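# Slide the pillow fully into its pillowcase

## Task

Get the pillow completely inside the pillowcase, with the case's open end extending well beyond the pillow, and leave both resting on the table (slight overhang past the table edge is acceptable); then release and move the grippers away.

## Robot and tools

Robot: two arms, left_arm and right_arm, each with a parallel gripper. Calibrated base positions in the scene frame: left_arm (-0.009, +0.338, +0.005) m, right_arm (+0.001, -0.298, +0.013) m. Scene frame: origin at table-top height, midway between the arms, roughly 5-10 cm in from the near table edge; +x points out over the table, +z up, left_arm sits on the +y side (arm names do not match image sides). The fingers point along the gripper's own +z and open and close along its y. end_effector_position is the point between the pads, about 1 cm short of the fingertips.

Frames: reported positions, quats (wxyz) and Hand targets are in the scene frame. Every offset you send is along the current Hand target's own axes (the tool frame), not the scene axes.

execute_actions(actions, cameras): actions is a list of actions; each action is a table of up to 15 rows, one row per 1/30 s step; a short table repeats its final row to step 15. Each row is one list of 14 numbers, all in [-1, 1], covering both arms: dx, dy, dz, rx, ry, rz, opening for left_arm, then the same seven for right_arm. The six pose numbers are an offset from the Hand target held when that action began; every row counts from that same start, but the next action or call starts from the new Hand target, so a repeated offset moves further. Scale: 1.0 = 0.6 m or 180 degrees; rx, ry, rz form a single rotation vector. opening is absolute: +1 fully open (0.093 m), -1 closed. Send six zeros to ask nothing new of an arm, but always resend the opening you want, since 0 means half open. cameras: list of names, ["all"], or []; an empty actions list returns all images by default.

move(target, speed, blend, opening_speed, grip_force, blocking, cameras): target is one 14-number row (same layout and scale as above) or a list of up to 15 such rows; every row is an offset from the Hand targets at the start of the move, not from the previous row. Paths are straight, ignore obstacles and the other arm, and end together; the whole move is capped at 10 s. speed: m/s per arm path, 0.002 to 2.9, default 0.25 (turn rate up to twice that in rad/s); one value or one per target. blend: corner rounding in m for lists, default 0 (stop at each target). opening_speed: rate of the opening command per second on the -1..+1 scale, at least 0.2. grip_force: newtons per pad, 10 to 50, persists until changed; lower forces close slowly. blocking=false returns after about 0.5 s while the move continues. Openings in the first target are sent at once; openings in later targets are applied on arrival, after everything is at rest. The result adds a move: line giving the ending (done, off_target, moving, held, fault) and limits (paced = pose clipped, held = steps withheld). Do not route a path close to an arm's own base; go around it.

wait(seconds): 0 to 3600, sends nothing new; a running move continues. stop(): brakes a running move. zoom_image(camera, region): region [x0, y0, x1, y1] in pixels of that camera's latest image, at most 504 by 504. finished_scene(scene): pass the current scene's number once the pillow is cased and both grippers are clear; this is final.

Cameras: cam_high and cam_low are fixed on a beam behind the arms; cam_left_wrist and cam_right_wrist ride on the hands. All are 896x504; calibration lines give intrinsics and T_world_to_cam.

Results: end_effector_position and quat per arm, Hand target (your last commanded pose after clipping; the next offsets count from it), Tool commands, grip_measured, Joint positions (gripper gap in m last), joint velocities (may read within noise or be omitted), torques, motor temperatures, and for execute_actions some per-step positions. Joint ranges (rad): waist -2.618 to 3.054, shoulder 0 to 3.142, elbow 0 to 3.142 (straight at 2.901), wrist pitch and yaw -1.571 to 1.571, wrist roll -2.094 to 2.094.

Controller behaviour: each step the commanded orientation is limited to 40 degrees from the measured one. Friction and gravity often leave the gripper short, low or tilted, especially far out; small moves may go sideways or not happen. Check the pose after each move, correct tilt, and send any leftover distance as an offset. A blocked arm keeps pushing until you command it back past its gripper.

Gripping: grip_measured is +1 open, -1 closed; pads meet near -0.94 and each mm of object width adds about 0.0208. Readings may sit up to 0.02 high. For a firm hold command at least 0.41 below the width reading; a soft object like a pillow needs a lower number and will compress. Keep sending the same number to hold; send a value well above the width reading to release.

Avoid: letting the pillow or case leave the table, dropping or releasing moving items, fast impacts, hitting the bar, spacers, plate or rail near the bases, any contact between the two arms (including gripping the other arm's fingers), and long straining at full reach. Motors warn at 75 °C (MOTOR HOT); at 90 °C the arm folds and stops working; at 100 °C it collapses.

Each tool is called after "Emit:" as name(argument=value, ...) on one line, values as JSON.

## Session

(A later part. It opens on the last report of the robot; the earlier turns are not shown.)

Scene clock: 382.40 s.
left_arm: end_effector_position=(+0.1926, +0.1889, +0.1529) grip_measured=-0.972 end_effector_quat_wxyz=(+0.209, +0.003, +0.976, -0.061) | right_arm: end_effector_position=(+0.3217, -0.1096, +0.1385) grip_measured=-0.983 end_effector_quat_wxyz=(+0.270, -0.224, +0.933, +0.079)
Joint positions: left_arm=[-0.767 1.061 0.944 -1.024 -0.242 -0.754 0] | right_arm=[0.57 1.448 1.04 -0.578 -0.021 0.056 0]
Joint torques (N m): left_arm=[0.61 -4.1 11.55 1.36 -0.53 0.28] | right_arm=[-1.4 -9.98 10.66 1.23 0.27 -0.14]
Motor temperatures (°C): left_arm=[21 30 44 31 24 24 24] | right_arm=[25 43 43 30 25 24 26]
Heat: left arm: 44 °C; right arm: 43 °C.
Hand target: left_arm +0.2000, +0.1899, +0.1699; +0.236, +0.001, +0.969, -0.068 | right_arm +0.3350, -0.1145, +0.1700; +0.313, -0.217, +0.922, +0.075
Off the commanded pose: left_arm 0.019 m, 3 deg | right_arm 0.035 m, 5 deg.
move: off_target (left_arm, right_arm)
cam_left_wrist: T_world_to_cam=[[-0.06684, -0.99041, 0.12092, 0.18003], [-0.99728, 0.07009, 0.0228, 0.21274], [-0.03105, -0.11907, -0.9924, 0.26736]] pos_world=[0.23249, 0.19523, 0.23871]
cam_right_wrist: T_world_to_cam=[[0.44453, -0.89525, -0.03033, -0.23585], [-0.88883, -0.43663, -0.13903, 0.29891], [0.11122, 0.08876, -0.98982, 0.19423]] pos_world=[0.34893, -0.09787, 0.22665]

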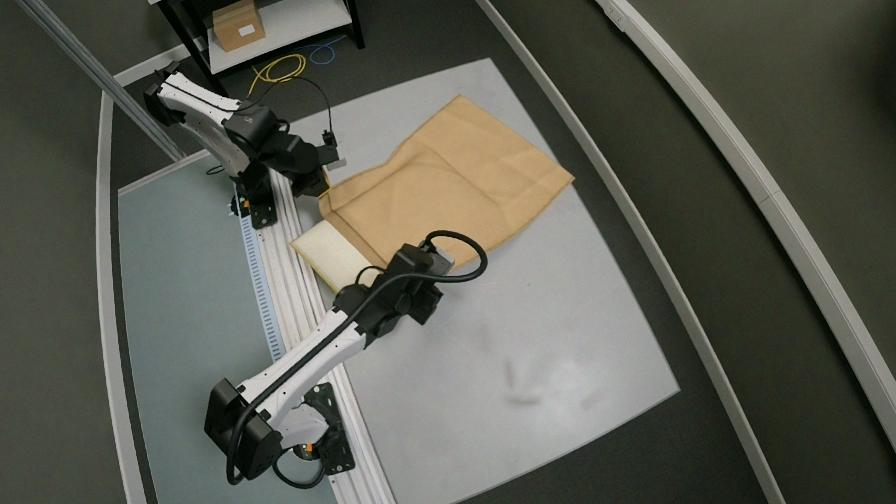

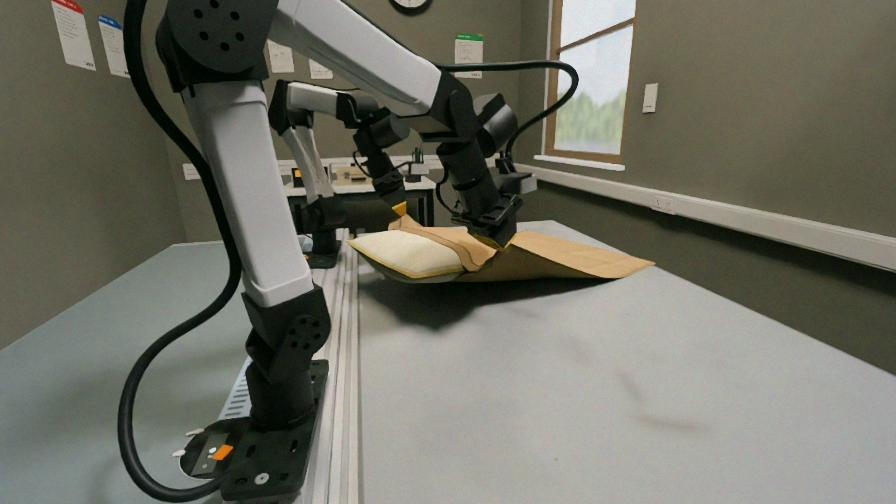

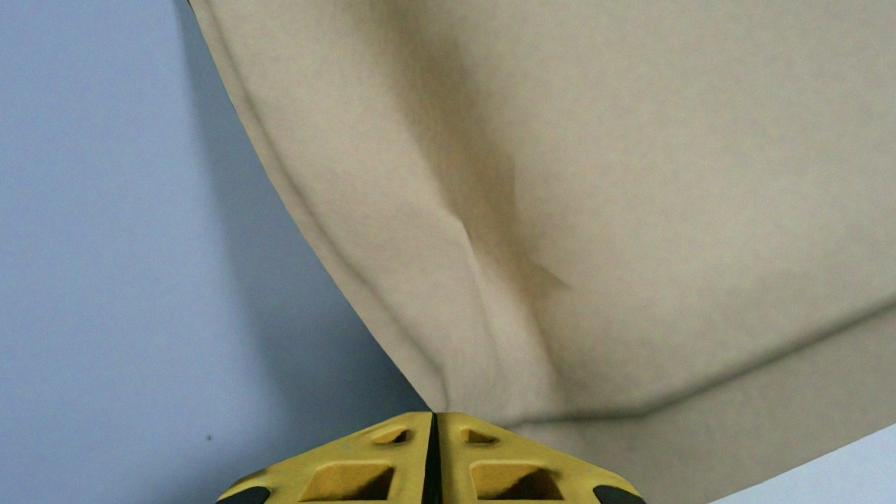

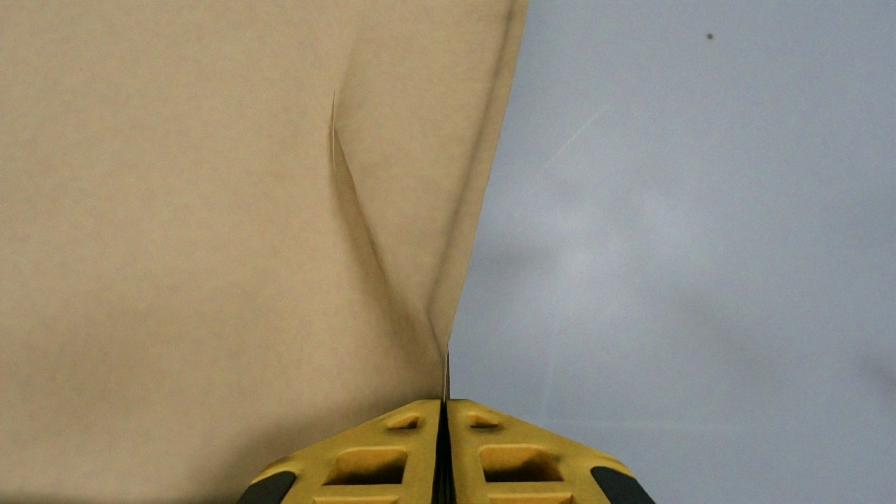

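Emit:
move(target=[-0.1583, -0.0427, -0.1952, 0.080, -0.138, 0.1536, -1, -0.1535, -0.0225, -0.219, 0.002, -0.07, 0.005, -1], speed=0.1, cameras=["all"])

Scene clock: 407.37 s.
left_arm: end_effector_position=(+0.2268, +0.1828, +0.2932) grip_measured=-0.972 end_effector_quat_wxyz=(+0.408, +0.250, +0.871, -0.115) | right_arm: end_effector_position=(+0.3294, -0.1252, +0.2931) grip_measured=-0.983 end_effector_quat_wxyz=(+0.360, -0.204, +0.905, +0.096)
Joint positions: left_arm=[-0.61 0.908 1.19 -0.934 -0.092 -0.046 0] | right_arm=[0.506 1.345 1.458 -0.908 -0.038 0.03 0]
Joint torques (N m): left_arm=[0.88 -2.56 12.21 2.49 -0.1 0.25] | right_arm=[-1.05 -8.55 11.04 1.73 0.14 -0.13]
Heat: left arm: 46 °C; right arm: 46 °C.
Hand target: left_arm +0.2299, +0.1828, +0.3197; +0.444, +0.245, +0.853, -0.127 | right_arm +0.3347, -0.1300, +0.3303; +0.413, -0.199, +0.883, +0.098
Off the commanded pose: left_arm 0.027 m, 5 deg | right_arm 0.038 m, 7 deg.
move: off_target (left_arm, right_arm)
cam_left_wrist: T_world_to_cam=[[-0.55666, -0.8306, -0.01527, 0.28122], [-0.7539, 0.51281, -0.41068, 0.23498], [0.34894, -0.2171, -0.91165, 0.31484]] pos_world=[0.22383, 0.18144, 0.38782]
cam_right_wrist: T_world_to_cam=[[0.424, -0.90505, -0.03319, -0.24211], [-0.86031, -0.39105, -0.32702, 0.37184], [0.28299, 0.16721, -0.94444, 0.28774]] pos_world=[0.34113, -0.12183, 0.38531]

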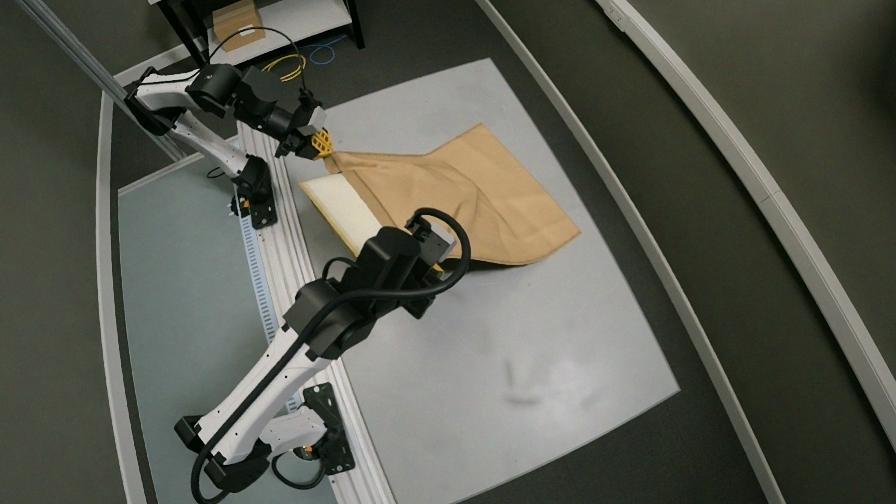

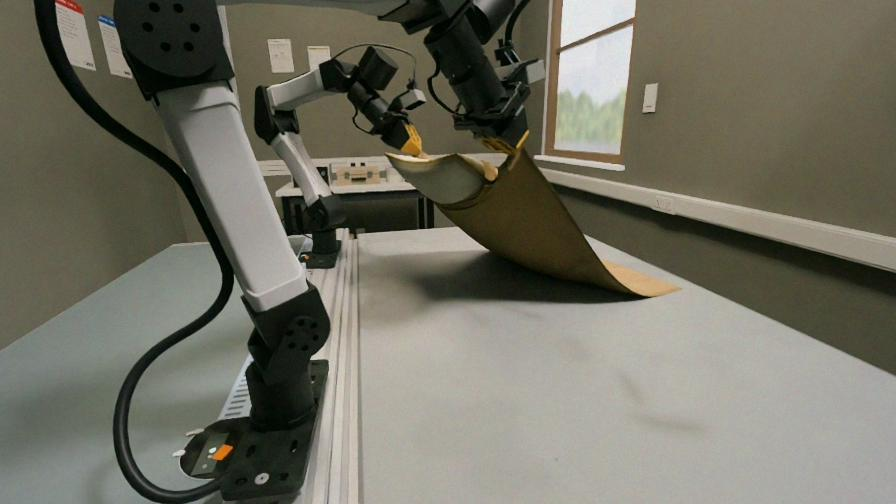

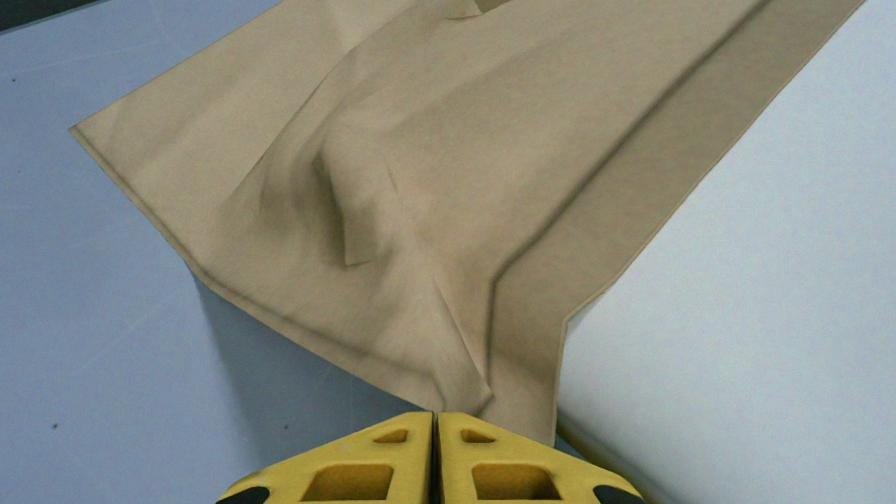

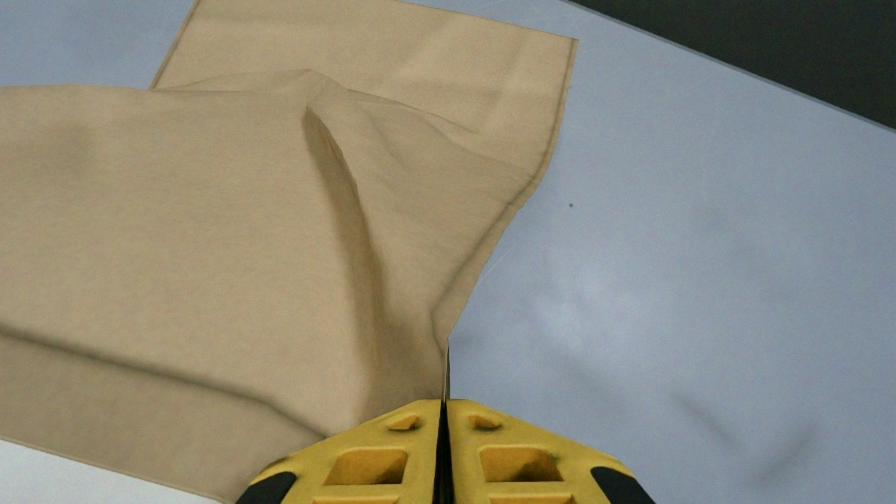

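Emit:
move(target=[-0.2197, 0.0153, -0.0937, 0, 0, 0, -1, -0.2012, -0.0235, -0.123, 0, -0.055, 0, -1], speed=0.1, cameras=["all"])

Scene clock: 425.80 s.
left_arm: end_effector_position=(+0.2616, +0.1736, +0.4475) grip_measured=-0.972 end_effector_quat_wxyz=(+0.428, +0.243, +0.862, -0.120) | right_arm: end_effector_position=(+0.3549, -0.1333, +0.4539) grip_measured=-0.983 end_effector_quat_wxyz=(+0.462, -0.189, +0.859, +0.115)
Joint positions: left_arm=[-0.549 1.396 2.221 -1.429 -0.049 -0.013 0] | right_arm=[0.427 1.59 2.256 -1.233 -0.086 -0.001 0]
Joint torques (N m): left_arm=[0.73 -3.15 9.11 2.32 -0.02 0.27] | right_arm=[-0.72 -5.31 8.36 1.92 0 -0.14]
Motor temperatures (°C): left_arm=[21 29 50 39 24 24 24] | right_arm=[25 40 45 34 25 24 26]
Heat: left arm: 50 °C; right arm: 45 °C.
Hand target: left_arm +0.2597, +0.1748, +0.4601; +0.444, +0.245, +0.852, -0.127 | right_arm +0.3599, -0.1350, +0.4702; +0.487, -0.190, +0.845, +0.115
Off the commanded pose: left_arm 0.013 m, 2 deg | right_arm 0.017 m, 3 deg.
move: off_target (left_arm, right_arm)
cam_left_wrist: T_world_to_cam=[[-0.54986, -0.83513, -0.01439, 0.29397], [-0.74136, 0.49591, -0.45218, 0.34755], [0.38477, -0.23796, -0.89181, 0.42686]] pos_world=[0.25506, 0.17473, 0.54207]
cam_right_wrist: T_world_to_cam=[[0.41714, -0.90821, -0.03379, -0.25269], [-0.77647, -0.33681, -0.53259, 0.51394], [0.47232, 0.2484, -0.8457, 0.33256]] pos_world=[0.34739, -0.139, 0.54643]

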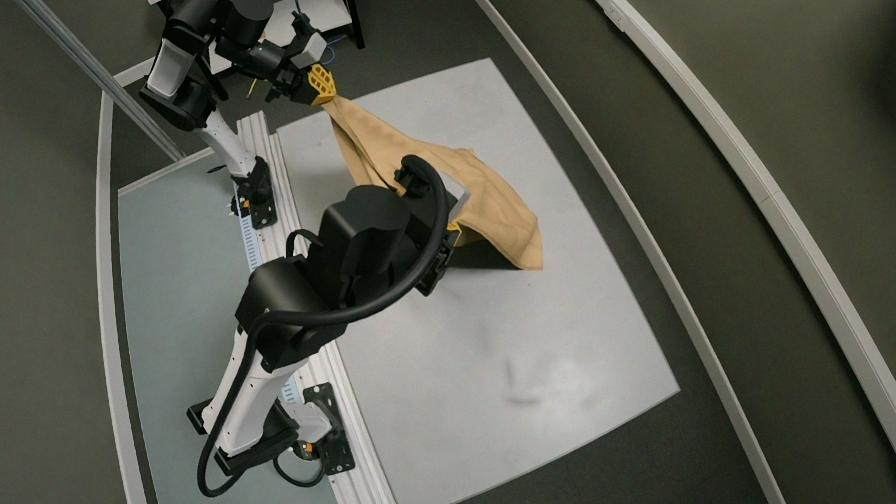

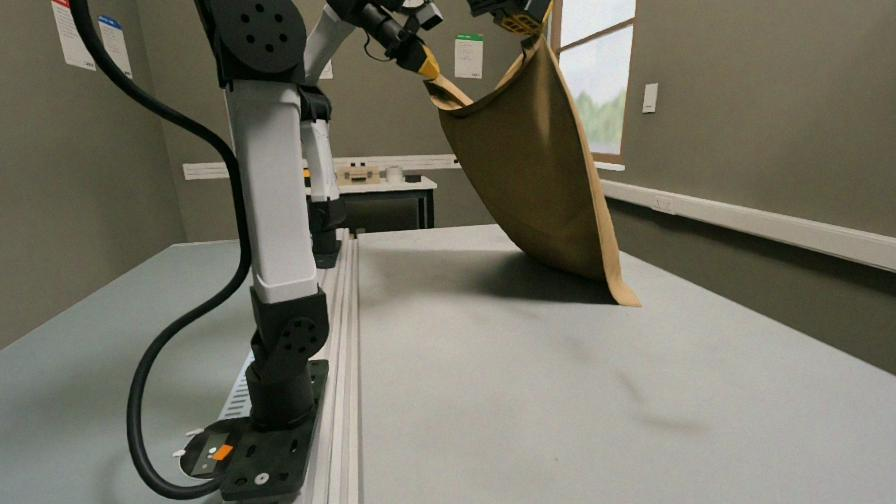

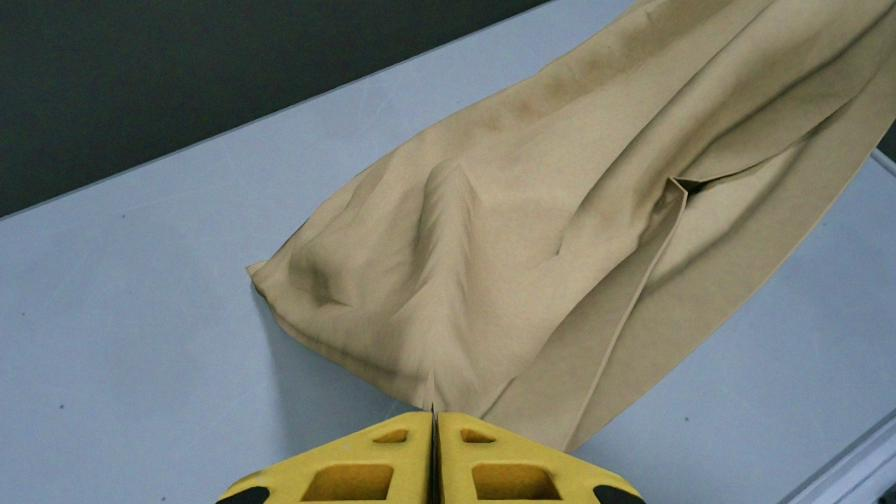

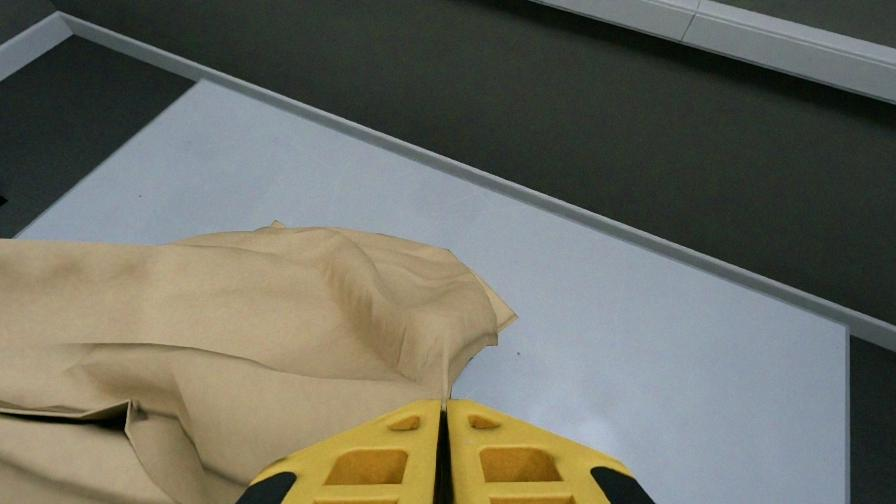

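Emit:
zoom_image(camera="cam_left_wrist", region=[400, 0, 896, 504])

Emit:
zoom_image(camera="cam_low", region=[400, 20, 700, 330])

Scaled by 1.000.

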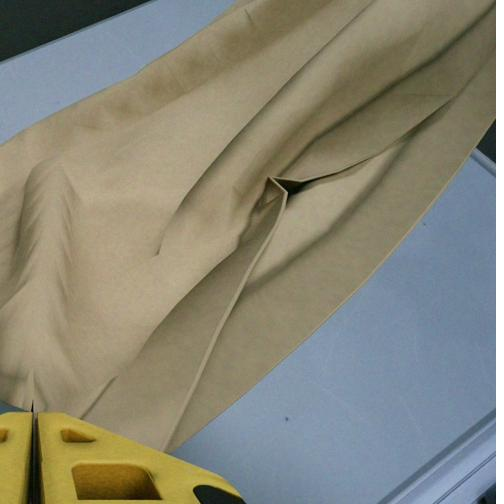

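Scaled by 1.626 from the camera's image (finer frame: 1280x720).

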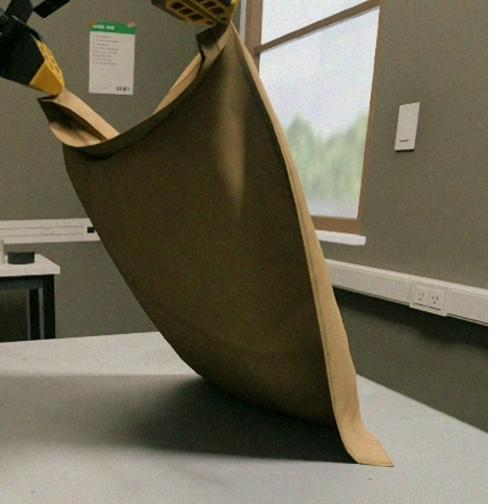

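Emit:
move(target=[-0.1639, 0, -0.115, 0, -0.139, 0, -1, -0.1589, 0.0017, -0.0917, 0, -0.11, 0, -1], speed=0.1, cameras=["all"])

Scene clock: 460.50 s.
left_arm: end_effector_position=(+0.2629, +0.1743, +0.5525) grip_measured=-0.972 end_effector_quat_wxyz=(+0.580, +0.216, +0.767, -0.166) | right_arm: end_effector_position=(+0.3583, -0.1316, +0.5541) grip_measured=-0.983 end_effector_quat_wxyz=(+0.590, -0.180, +0.775, +0.139)
Joint positions: left_arm=[-0.551 1.43 2.468 -1.267 -0.049 0 0] | right_arm=[0.416 1.709 2.643 -1.192 -0.102 0 0]
Joint torques (N m): left_arm=[-0.43 -2.73 7.94 3.18 -0.13 0.27] | right_arm=[-0.79 -5.59 7.24 2.39 0.02 0.13]
Heat: left arm: 47 °C; right arm: 44 °C.
Hand target: left_arm +0.2597, +0.1748, +0.5801; +0.618, +0.211, +0.736, -0.177 | right_arm +0.3597, -0.1349, +0.5803; +0.625, -0.167, +0.748, +0.146
Off the commanded pose: left_arm 0.028 m, 6 deg | right_arm 0.026 m, 5 deg.
move: off_target (left_arm, right_arm)
cam_left_wrist: T_world_to_cam=[[-0.54547, -0.83791, -0.01934, 0.29874], [-0.54881, 0.37452, -0.74736, 0.52928], [0.63346, -0.39705, -0.66414, 0.35671]] pos_world=[0.22747, 0.19372, 0.63825]
cam_right_wrist: T_world_to_cam=[[0.43308, -0.90117, -0.01821, -0.26252], [-0.58608, -0.26619, -0.76528, 0.6406], [0.6848, 0.3421, -0.64344, 0.23945]] pos_world=[0.32516, -0.14797, 0.63952]

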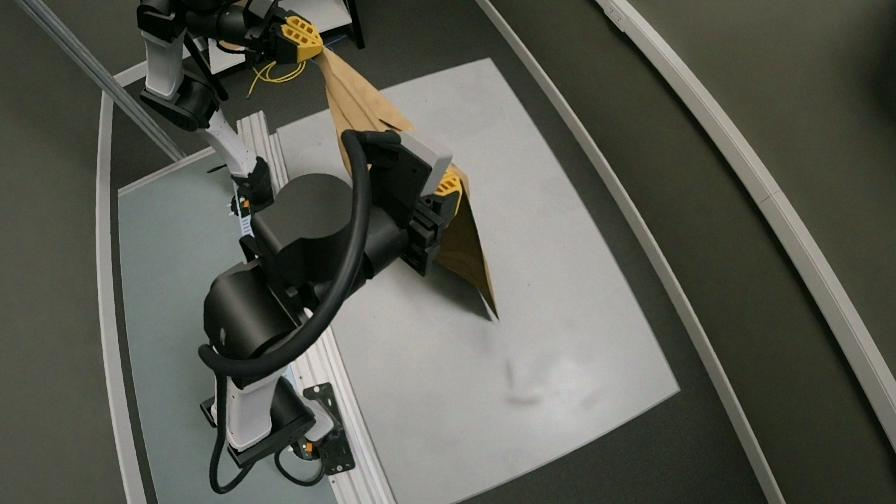

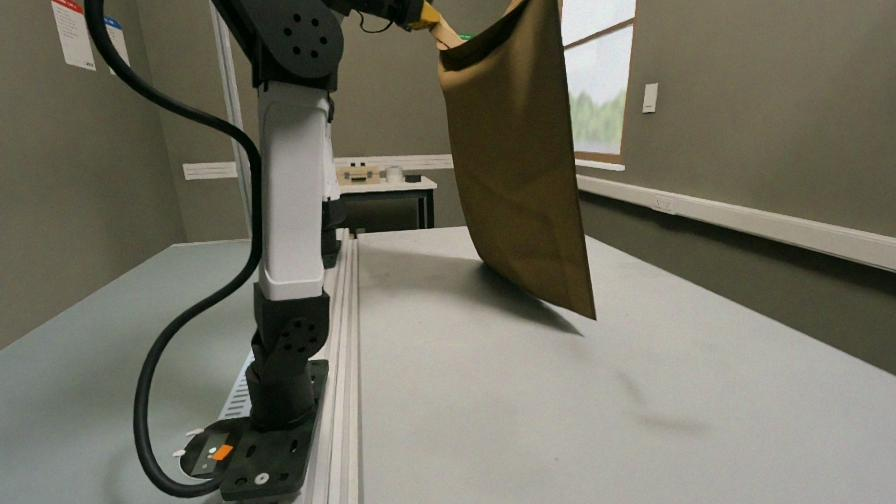

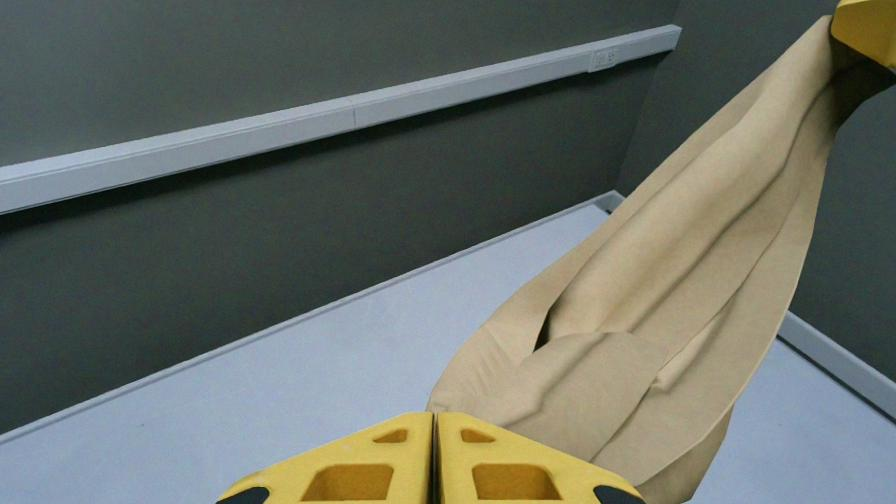

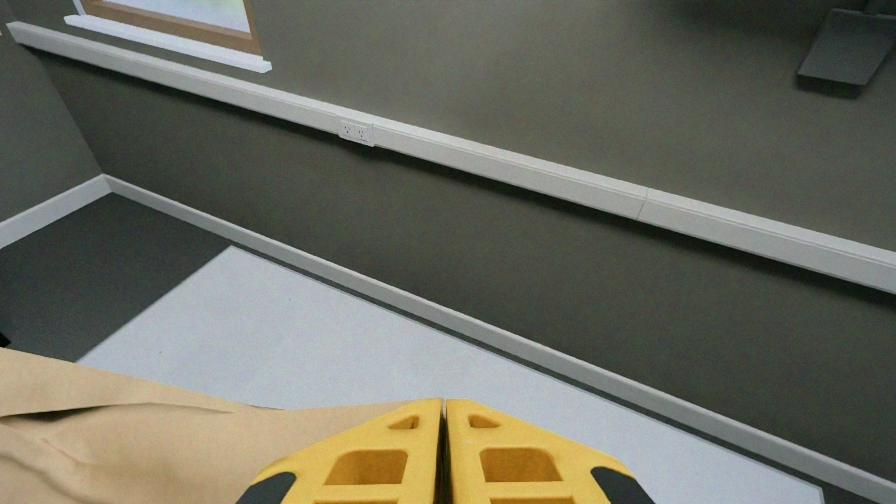

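Emit:
move(target=[-0.0435, 0.1977, 0.3455, -0.072, -0.111, 0, -1, -0.0235, -0.1605, 0.2178, 0.063, -0.111, 0, -1], speed=0.13, cameras=["all"])

Scene clock: 574.30 s.
left_arm: end_effector_position=(+0.5018, +0.1585, +0.5409) grip_measured=-0.972 end_effector_quat_wxyz=(+0.728, +0.122, +0.663, -0.127) | right_arm: end_effector_position=(+0.5189, -0.1550, +0.5348) grip_measured=-0.983 end_effector_quat_wxyz=(+0.718, -0.097, +0.682, +0.100)
Joint positions: left_arm=[-0.29 1.787 2.215 -0.287 0.017 0.014 0] | right_arm=[0.286 1.81 2.167 -0.296 -0.047 0.024 0]
Joint torques (N m): left_arm=[0.69 -8.47 12.26 2.94 -0.27 0.1] | right_arm=[-0.99 -9.1 9.21 2.64 0.24 0.13]
Motor temperatures (°C): left_arm=[21 29 45 65 24 24 25] | right_arm=[25 34 41 44 25 24 27]
Heat: left arm: 65 °C; right arm: 44 °C.
Hand target: left_arm +0.4995, +0.1648, +0.5699; +0.756, +0.107, +0.633, -0.127 | right_arm +0.5197, -0.1650, +0.5703; +0.759, -0.077, +0.639, +0.098
Off the commanded pose: left_arm 0.030 m, 5 deg | right_arm 0.037 m, 7 deg.
move: off_target (left_arm, right_arm)
cam_left_wrist: T_world_to_cam=[[-0.35995, -0.93206, -0.04121, 0.34927], [-0.31504, 0.163, -0.93498, 0.67526], [0.87817, -0.32356, -0.3523, -0.11177]] pos_world=[0.43661, 0.17931, 0.60637]
cam_right_wrist: T_world_to_cam=[[0.2706, -0.96259, -0.01433, -0.28084], [-0.35867, -0.08699, -0.9294, 0.71132], [0.89338, 0.25664, -0.36879, -0.14335]] pos_world=[0.45919, -0.17167, 0.60422]

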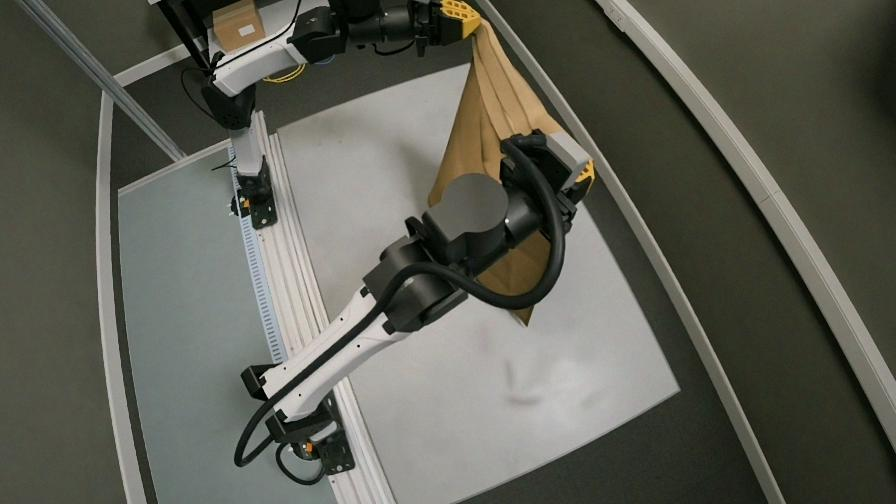

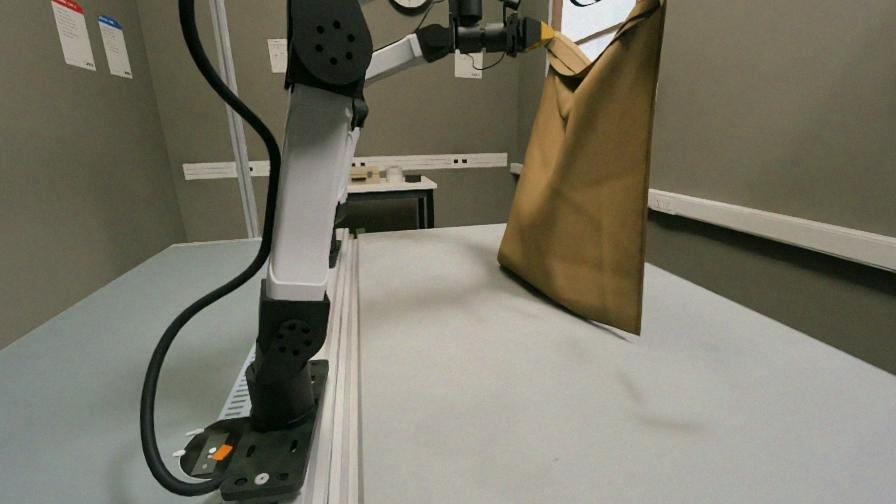

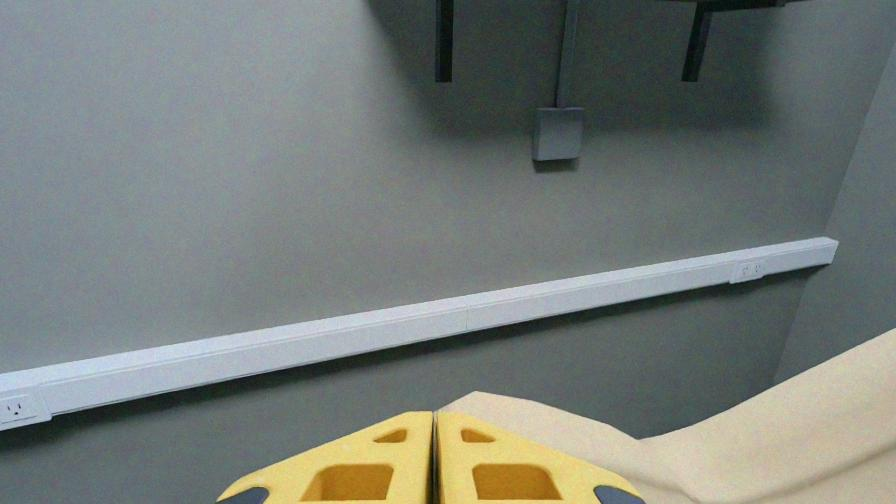

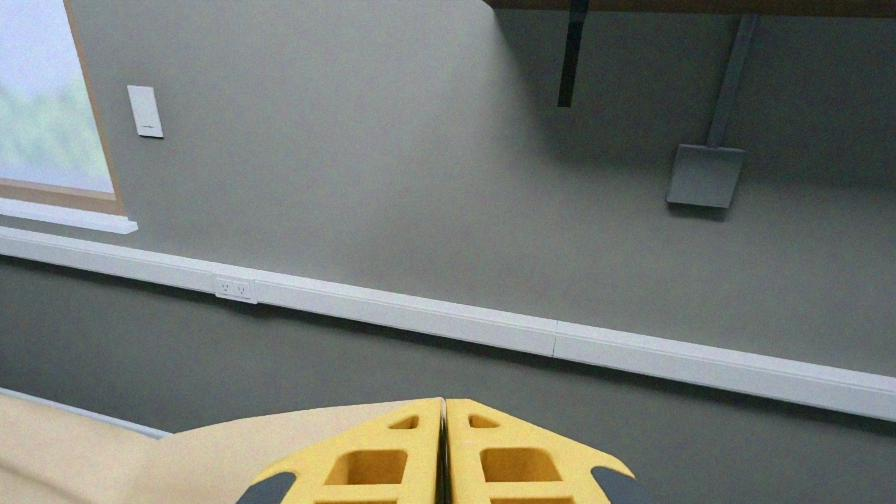

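Emit:
move(target=[[0.0605, 0.0385, 0.1018, 0, 0, 0, -1, 0.056, -0.023, 0.0803, 0, 0, 0, -1], [0.1557, -0.0165, -0.0758, 0, 0.083, 0, -1, 0.1505, 0.0193, -0.1083, 0, 0.083, 0, -1], [0.3002, -0.0877, -0.3095, 0, 0.25, 0, -1, 0.2955, 0.0712, -0.3465, 0, 0.25, 0, -1]], speed=0.13, blend=[0.02, 0.03, 0], cameras=["cam_high", "cam_low"])

Scene clock: 631.40 s.
left_arm: end_effector_position=(+0.3500, +0.1590, +0.3628) grip_measured=-0.972 end_effector_quat_wxyz=(+0.464, +0.149, +0.869, -0.082) | right_arm: end_effector_position=(+0.3467, -0.1627, +0.3543) grip_measured=-0.983 end_effector_quat_wxyz=(+0.449, -0.116, +0.884, +0.059)
Joint positions: left_arm=[-0.505 1.351 1.656 -0.856 -0.181 -0.107 0] | right_arm=[0.449 1.298 1.55 -0.877 0.092 0.096 0]
Joint torques (N m): left_arm=[-0.46 -7.3 6.74 1.95 -0.31 0.12] | right_arm=[0.51 -6.93 6.38 1.59 0.21 0.16]
Motor temperatures (°C): left_arm=[21 42 54 58 24 23 25] | right_arm=[25 39 46 47 25 24 27]
Heat: left arm: 58 °C; right arm: 47 °C.
Hand target: left_arm +0.3393, +0.1647, +0.3602; +0.456, +0.147, +0.874, -0.077 | right_arm +0.3395, -0.1652, +0.3605; +0.456, -0.109, +0.881, +0.061
Off the commanded pose: left_arm 0.012 m, 1 deg | right_arm 0.010 m, 1 deg.
move: off_target (left_arm)

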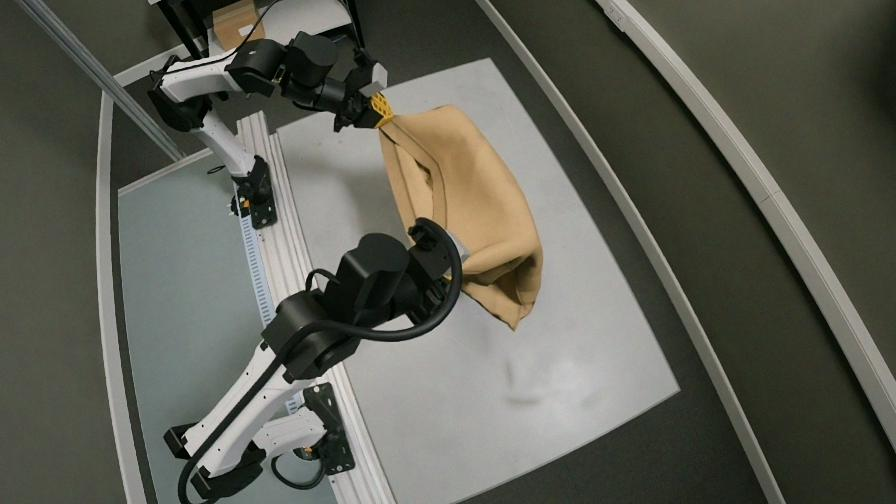

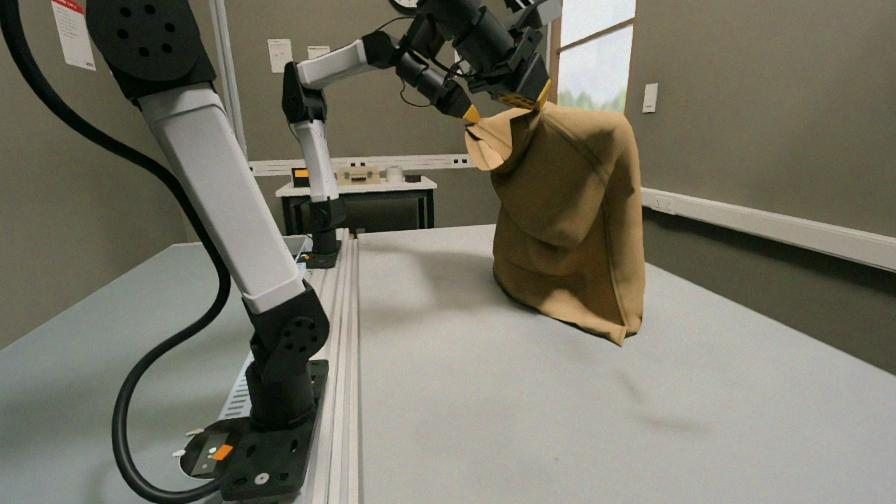

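Emit:
move(target=[0.107, -0.0648, -0.1537, 0.05, 0.056, 0.035, -1, 0.1092, 0.0655, -0.1538, -0.059, 0.056, -0.0415, -1], speed=0.12, cameras=["all"])

Scene clock: 680.20 s.
left_arm: end_effector_position=(+0.2244, +0.1585, +0.3454) grip_measured=-0.972 end_effector_quat_wxyz=(+0.351, +0.245, +0.898, -0.103) | right_arm: end_effector_position=(+0.2197, -0.1549, +0.3437) grip_measured=-0.983 end_effector_quat_wxyz=(+0.341, -0.218, +0.909, +0.097)
Joint positions: left_arm=[-0.742 1.178 1.656 -1.269 -0.181 -0.177 0] | right_arm=[0.622 1.106 1.576 -1.302 0.021 0.097 0]
Joint torques (N m): left_arm=[-0.27 -4.1 10.54 1.87 -0.34 0.07] | right_arm=[0.43 -3.22 8.65 1.57 0.16 0.06]
Motor temperatures (°C): left_arm=[21 36 46 52 24 23 25] | right_arm=[25 38 43 42 25 24 27]
Heat: left arm: 52 °C; right arm: 43 °C.
Hand target: left_arm +0.2203, +0.1648, +0.3603; +0.368, +0.236, +0.893, -0.107 | right_arm +0.2201, -0.1551, +0.3604; +0.368, -0.213, +0.899, +0.103
Off the commanded pose: left_arm 0.017 m, 2 deg | right_arm 0.017 m, 3 deg.
move: off_target (left_arm, right_arm)
cam_left_wrist: T_world_to_cam=[[-0.5408, -0.84114, 0.00494, 0.25159], [-0.80486, 0.51575, -0.29361, 0.23763], [0.24442, -0.16277, -0.95591, 0.38821]] pos_world=[0.23243, 0.15226, 0.43962]
cam_right_wrist: T_world_to_cam=[[0.44705, -0.89385, -0.03433, -0.22373], [-0.8603, -0.41913, -0.29021, 0.26534], [0.24502, 0.15927, -0.95635, 0.38272]] pos_world=[0.23452, -0.14972, 0.43534]

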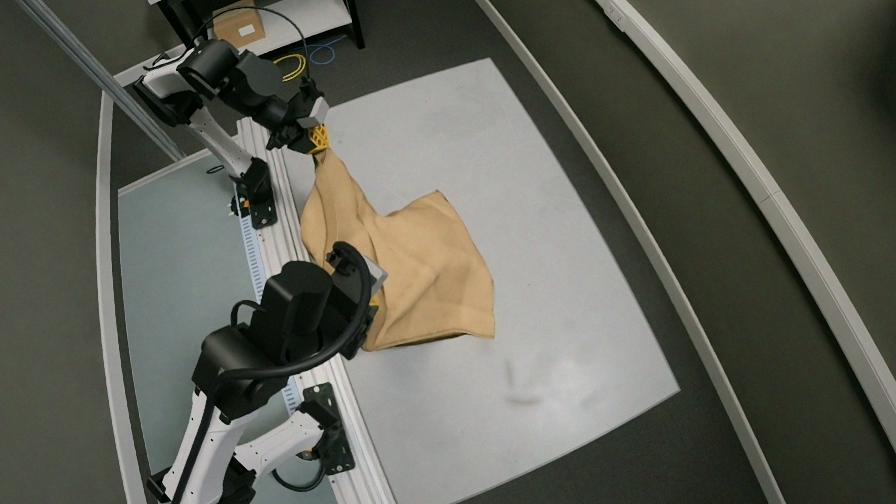

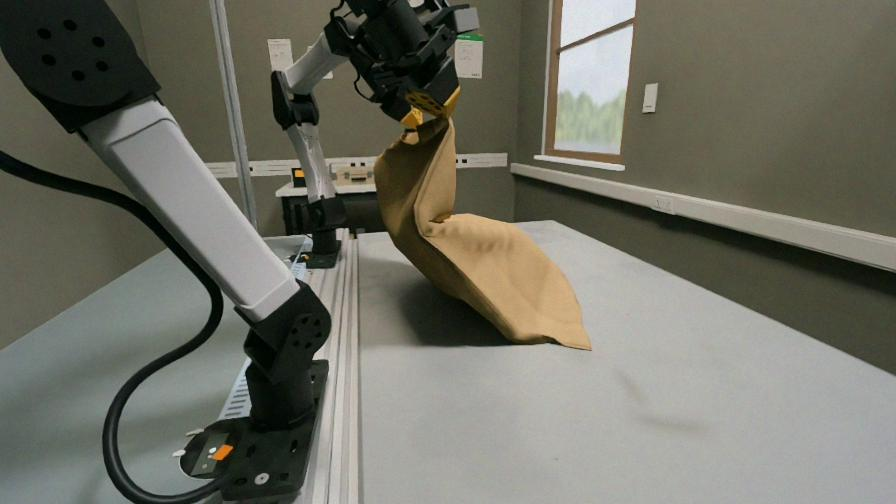

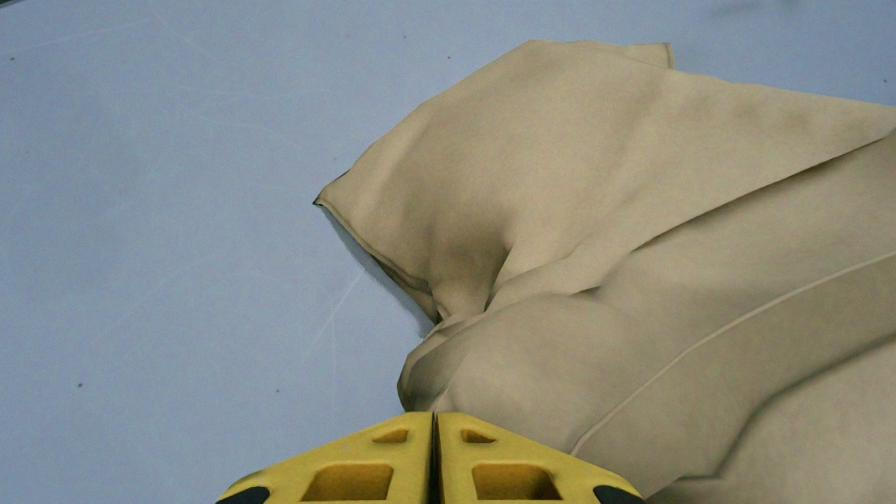

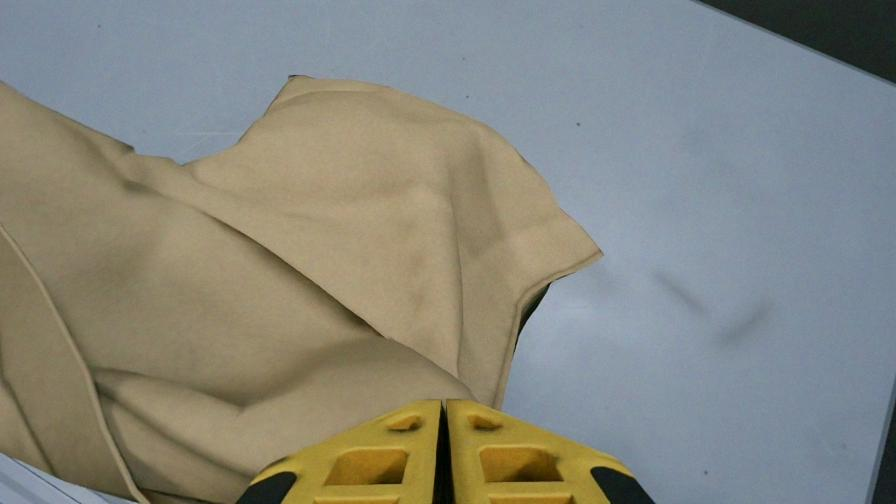

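Emit:
move(target=[0.3992, -0.0775, 0.1683, -0.07, 0.194, -0.042, -1, 0.3855, 0.0353, 0.1817, 0.07, 0.194, 0.042, -1], speed=0.15, cameras=["all"])

Scene clock: 738.13 s.
left_arm: end_effector_position=(+0.1144, +0.1677, +0.1267) grip_measured=-0.972 end_effector_quat_wxyz=(+0.109, +0.157, +0.981, +0.034) | right_arm: end_effector_position=(+0.1293, -0.1693, +0.1232) grip_measured=-0.983 end_effector_quat_wxyz=(+0.094, -0.139, +0.985, -0.033)
Joint positions: left_arm=[-1.129 1.215 0.991 -1.259 -0.262 -0.85 0] | right_arm=[0.988 1.096 0.873 -1.24 0.167 0.646 0]
Joint torques (N m): left_arm=[-0.39 -2.24 6.05 0.65 -0.25 0.08] | right_arm=[0.46 -1.83 5.81 0.46 0.28 0.15]
Motor temperatures (°C): left_arm=[21 32 51 49 24 23 25] | right_arm=[25 33 42 41 25 24 27]
Heat: left arm: 51 °C; right arm: 42 °C.
Hand target: left_arm +0.1106, +0.1700, +0.1201; +0.100, +0.158, +0.981, +0.042 | right_arm +0.1303, -0.1702, +0.1204; +0.096, -0.134, +0.986, -0.040
Off the commanded pose: left_arm 0.008 m, 1 deg | right_arm 0.003 m, 1 deg.
move: done
cam_left_wrist: T_world_to_cam=[[-0.33203, -0.93905, -0.08912, 0.20543], [-0.92114, 0.30245, 0.245, 0.06107], [-0.20311, 0.16344, -0.96542, 0.20519]] pos_world=[0.16614, 0.1409, 0.20144]
cam_right_wrist: T_world_to_cam=[[0.24996, -0.96367, 0.09409, -0.2059], [-0.94376, -0.22077, 0.24614, 0.09587], [-0.21643, -0.15032, -0.96466, 0.20458]] pos_world=[0.18623, -0.1465, 0.19312]

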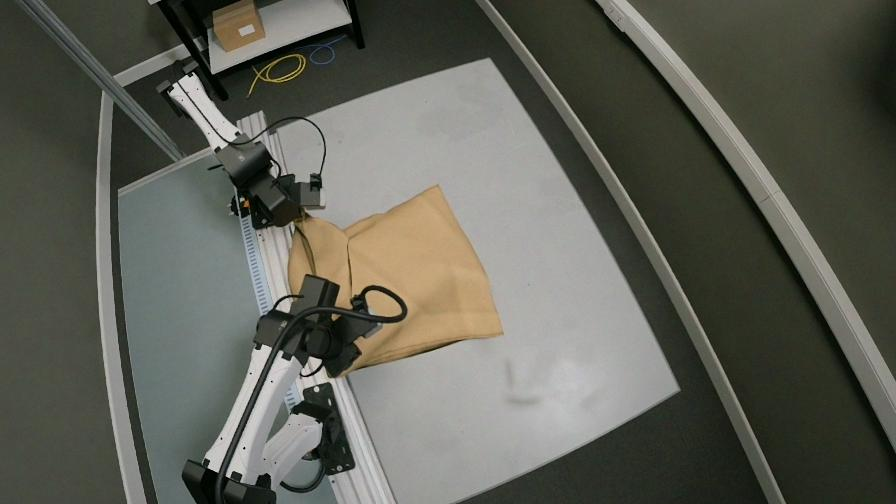

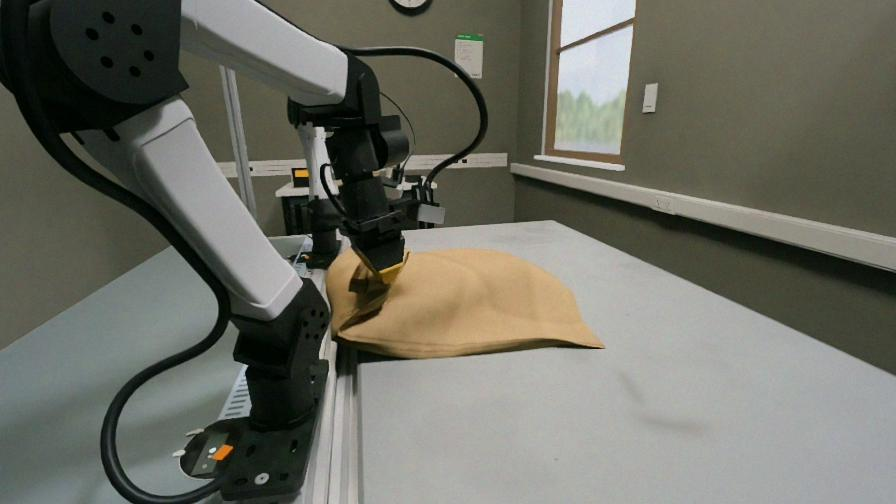

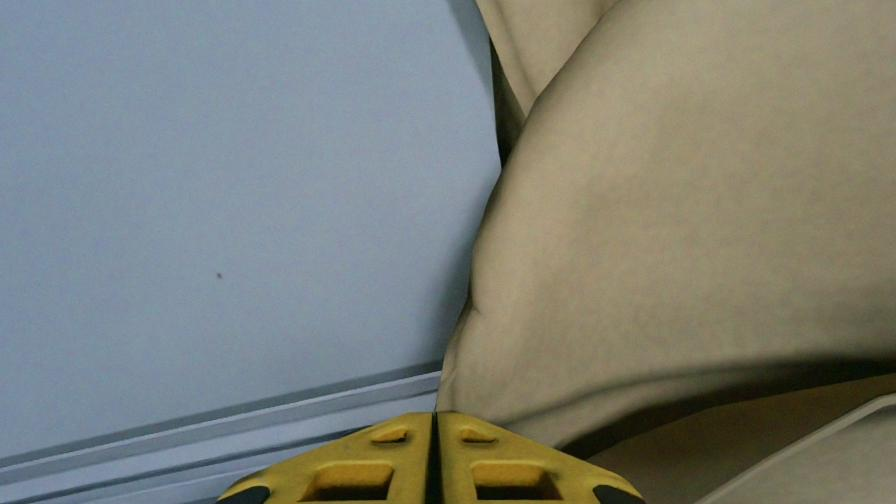

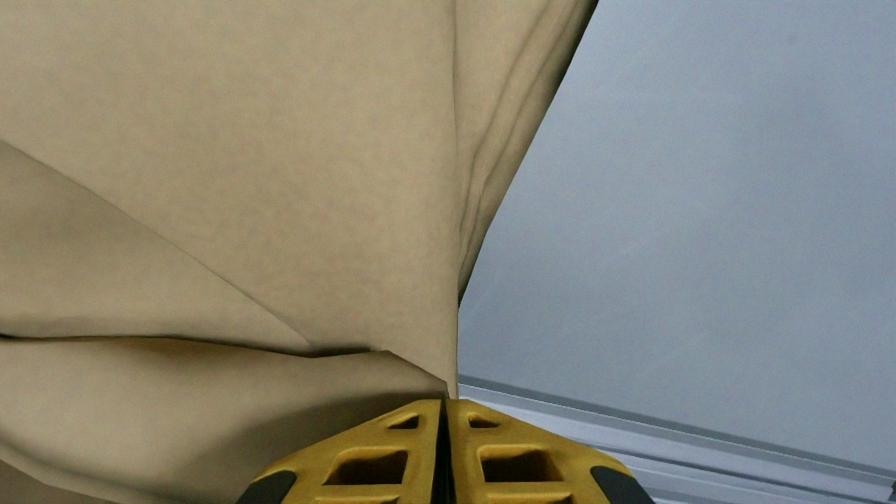

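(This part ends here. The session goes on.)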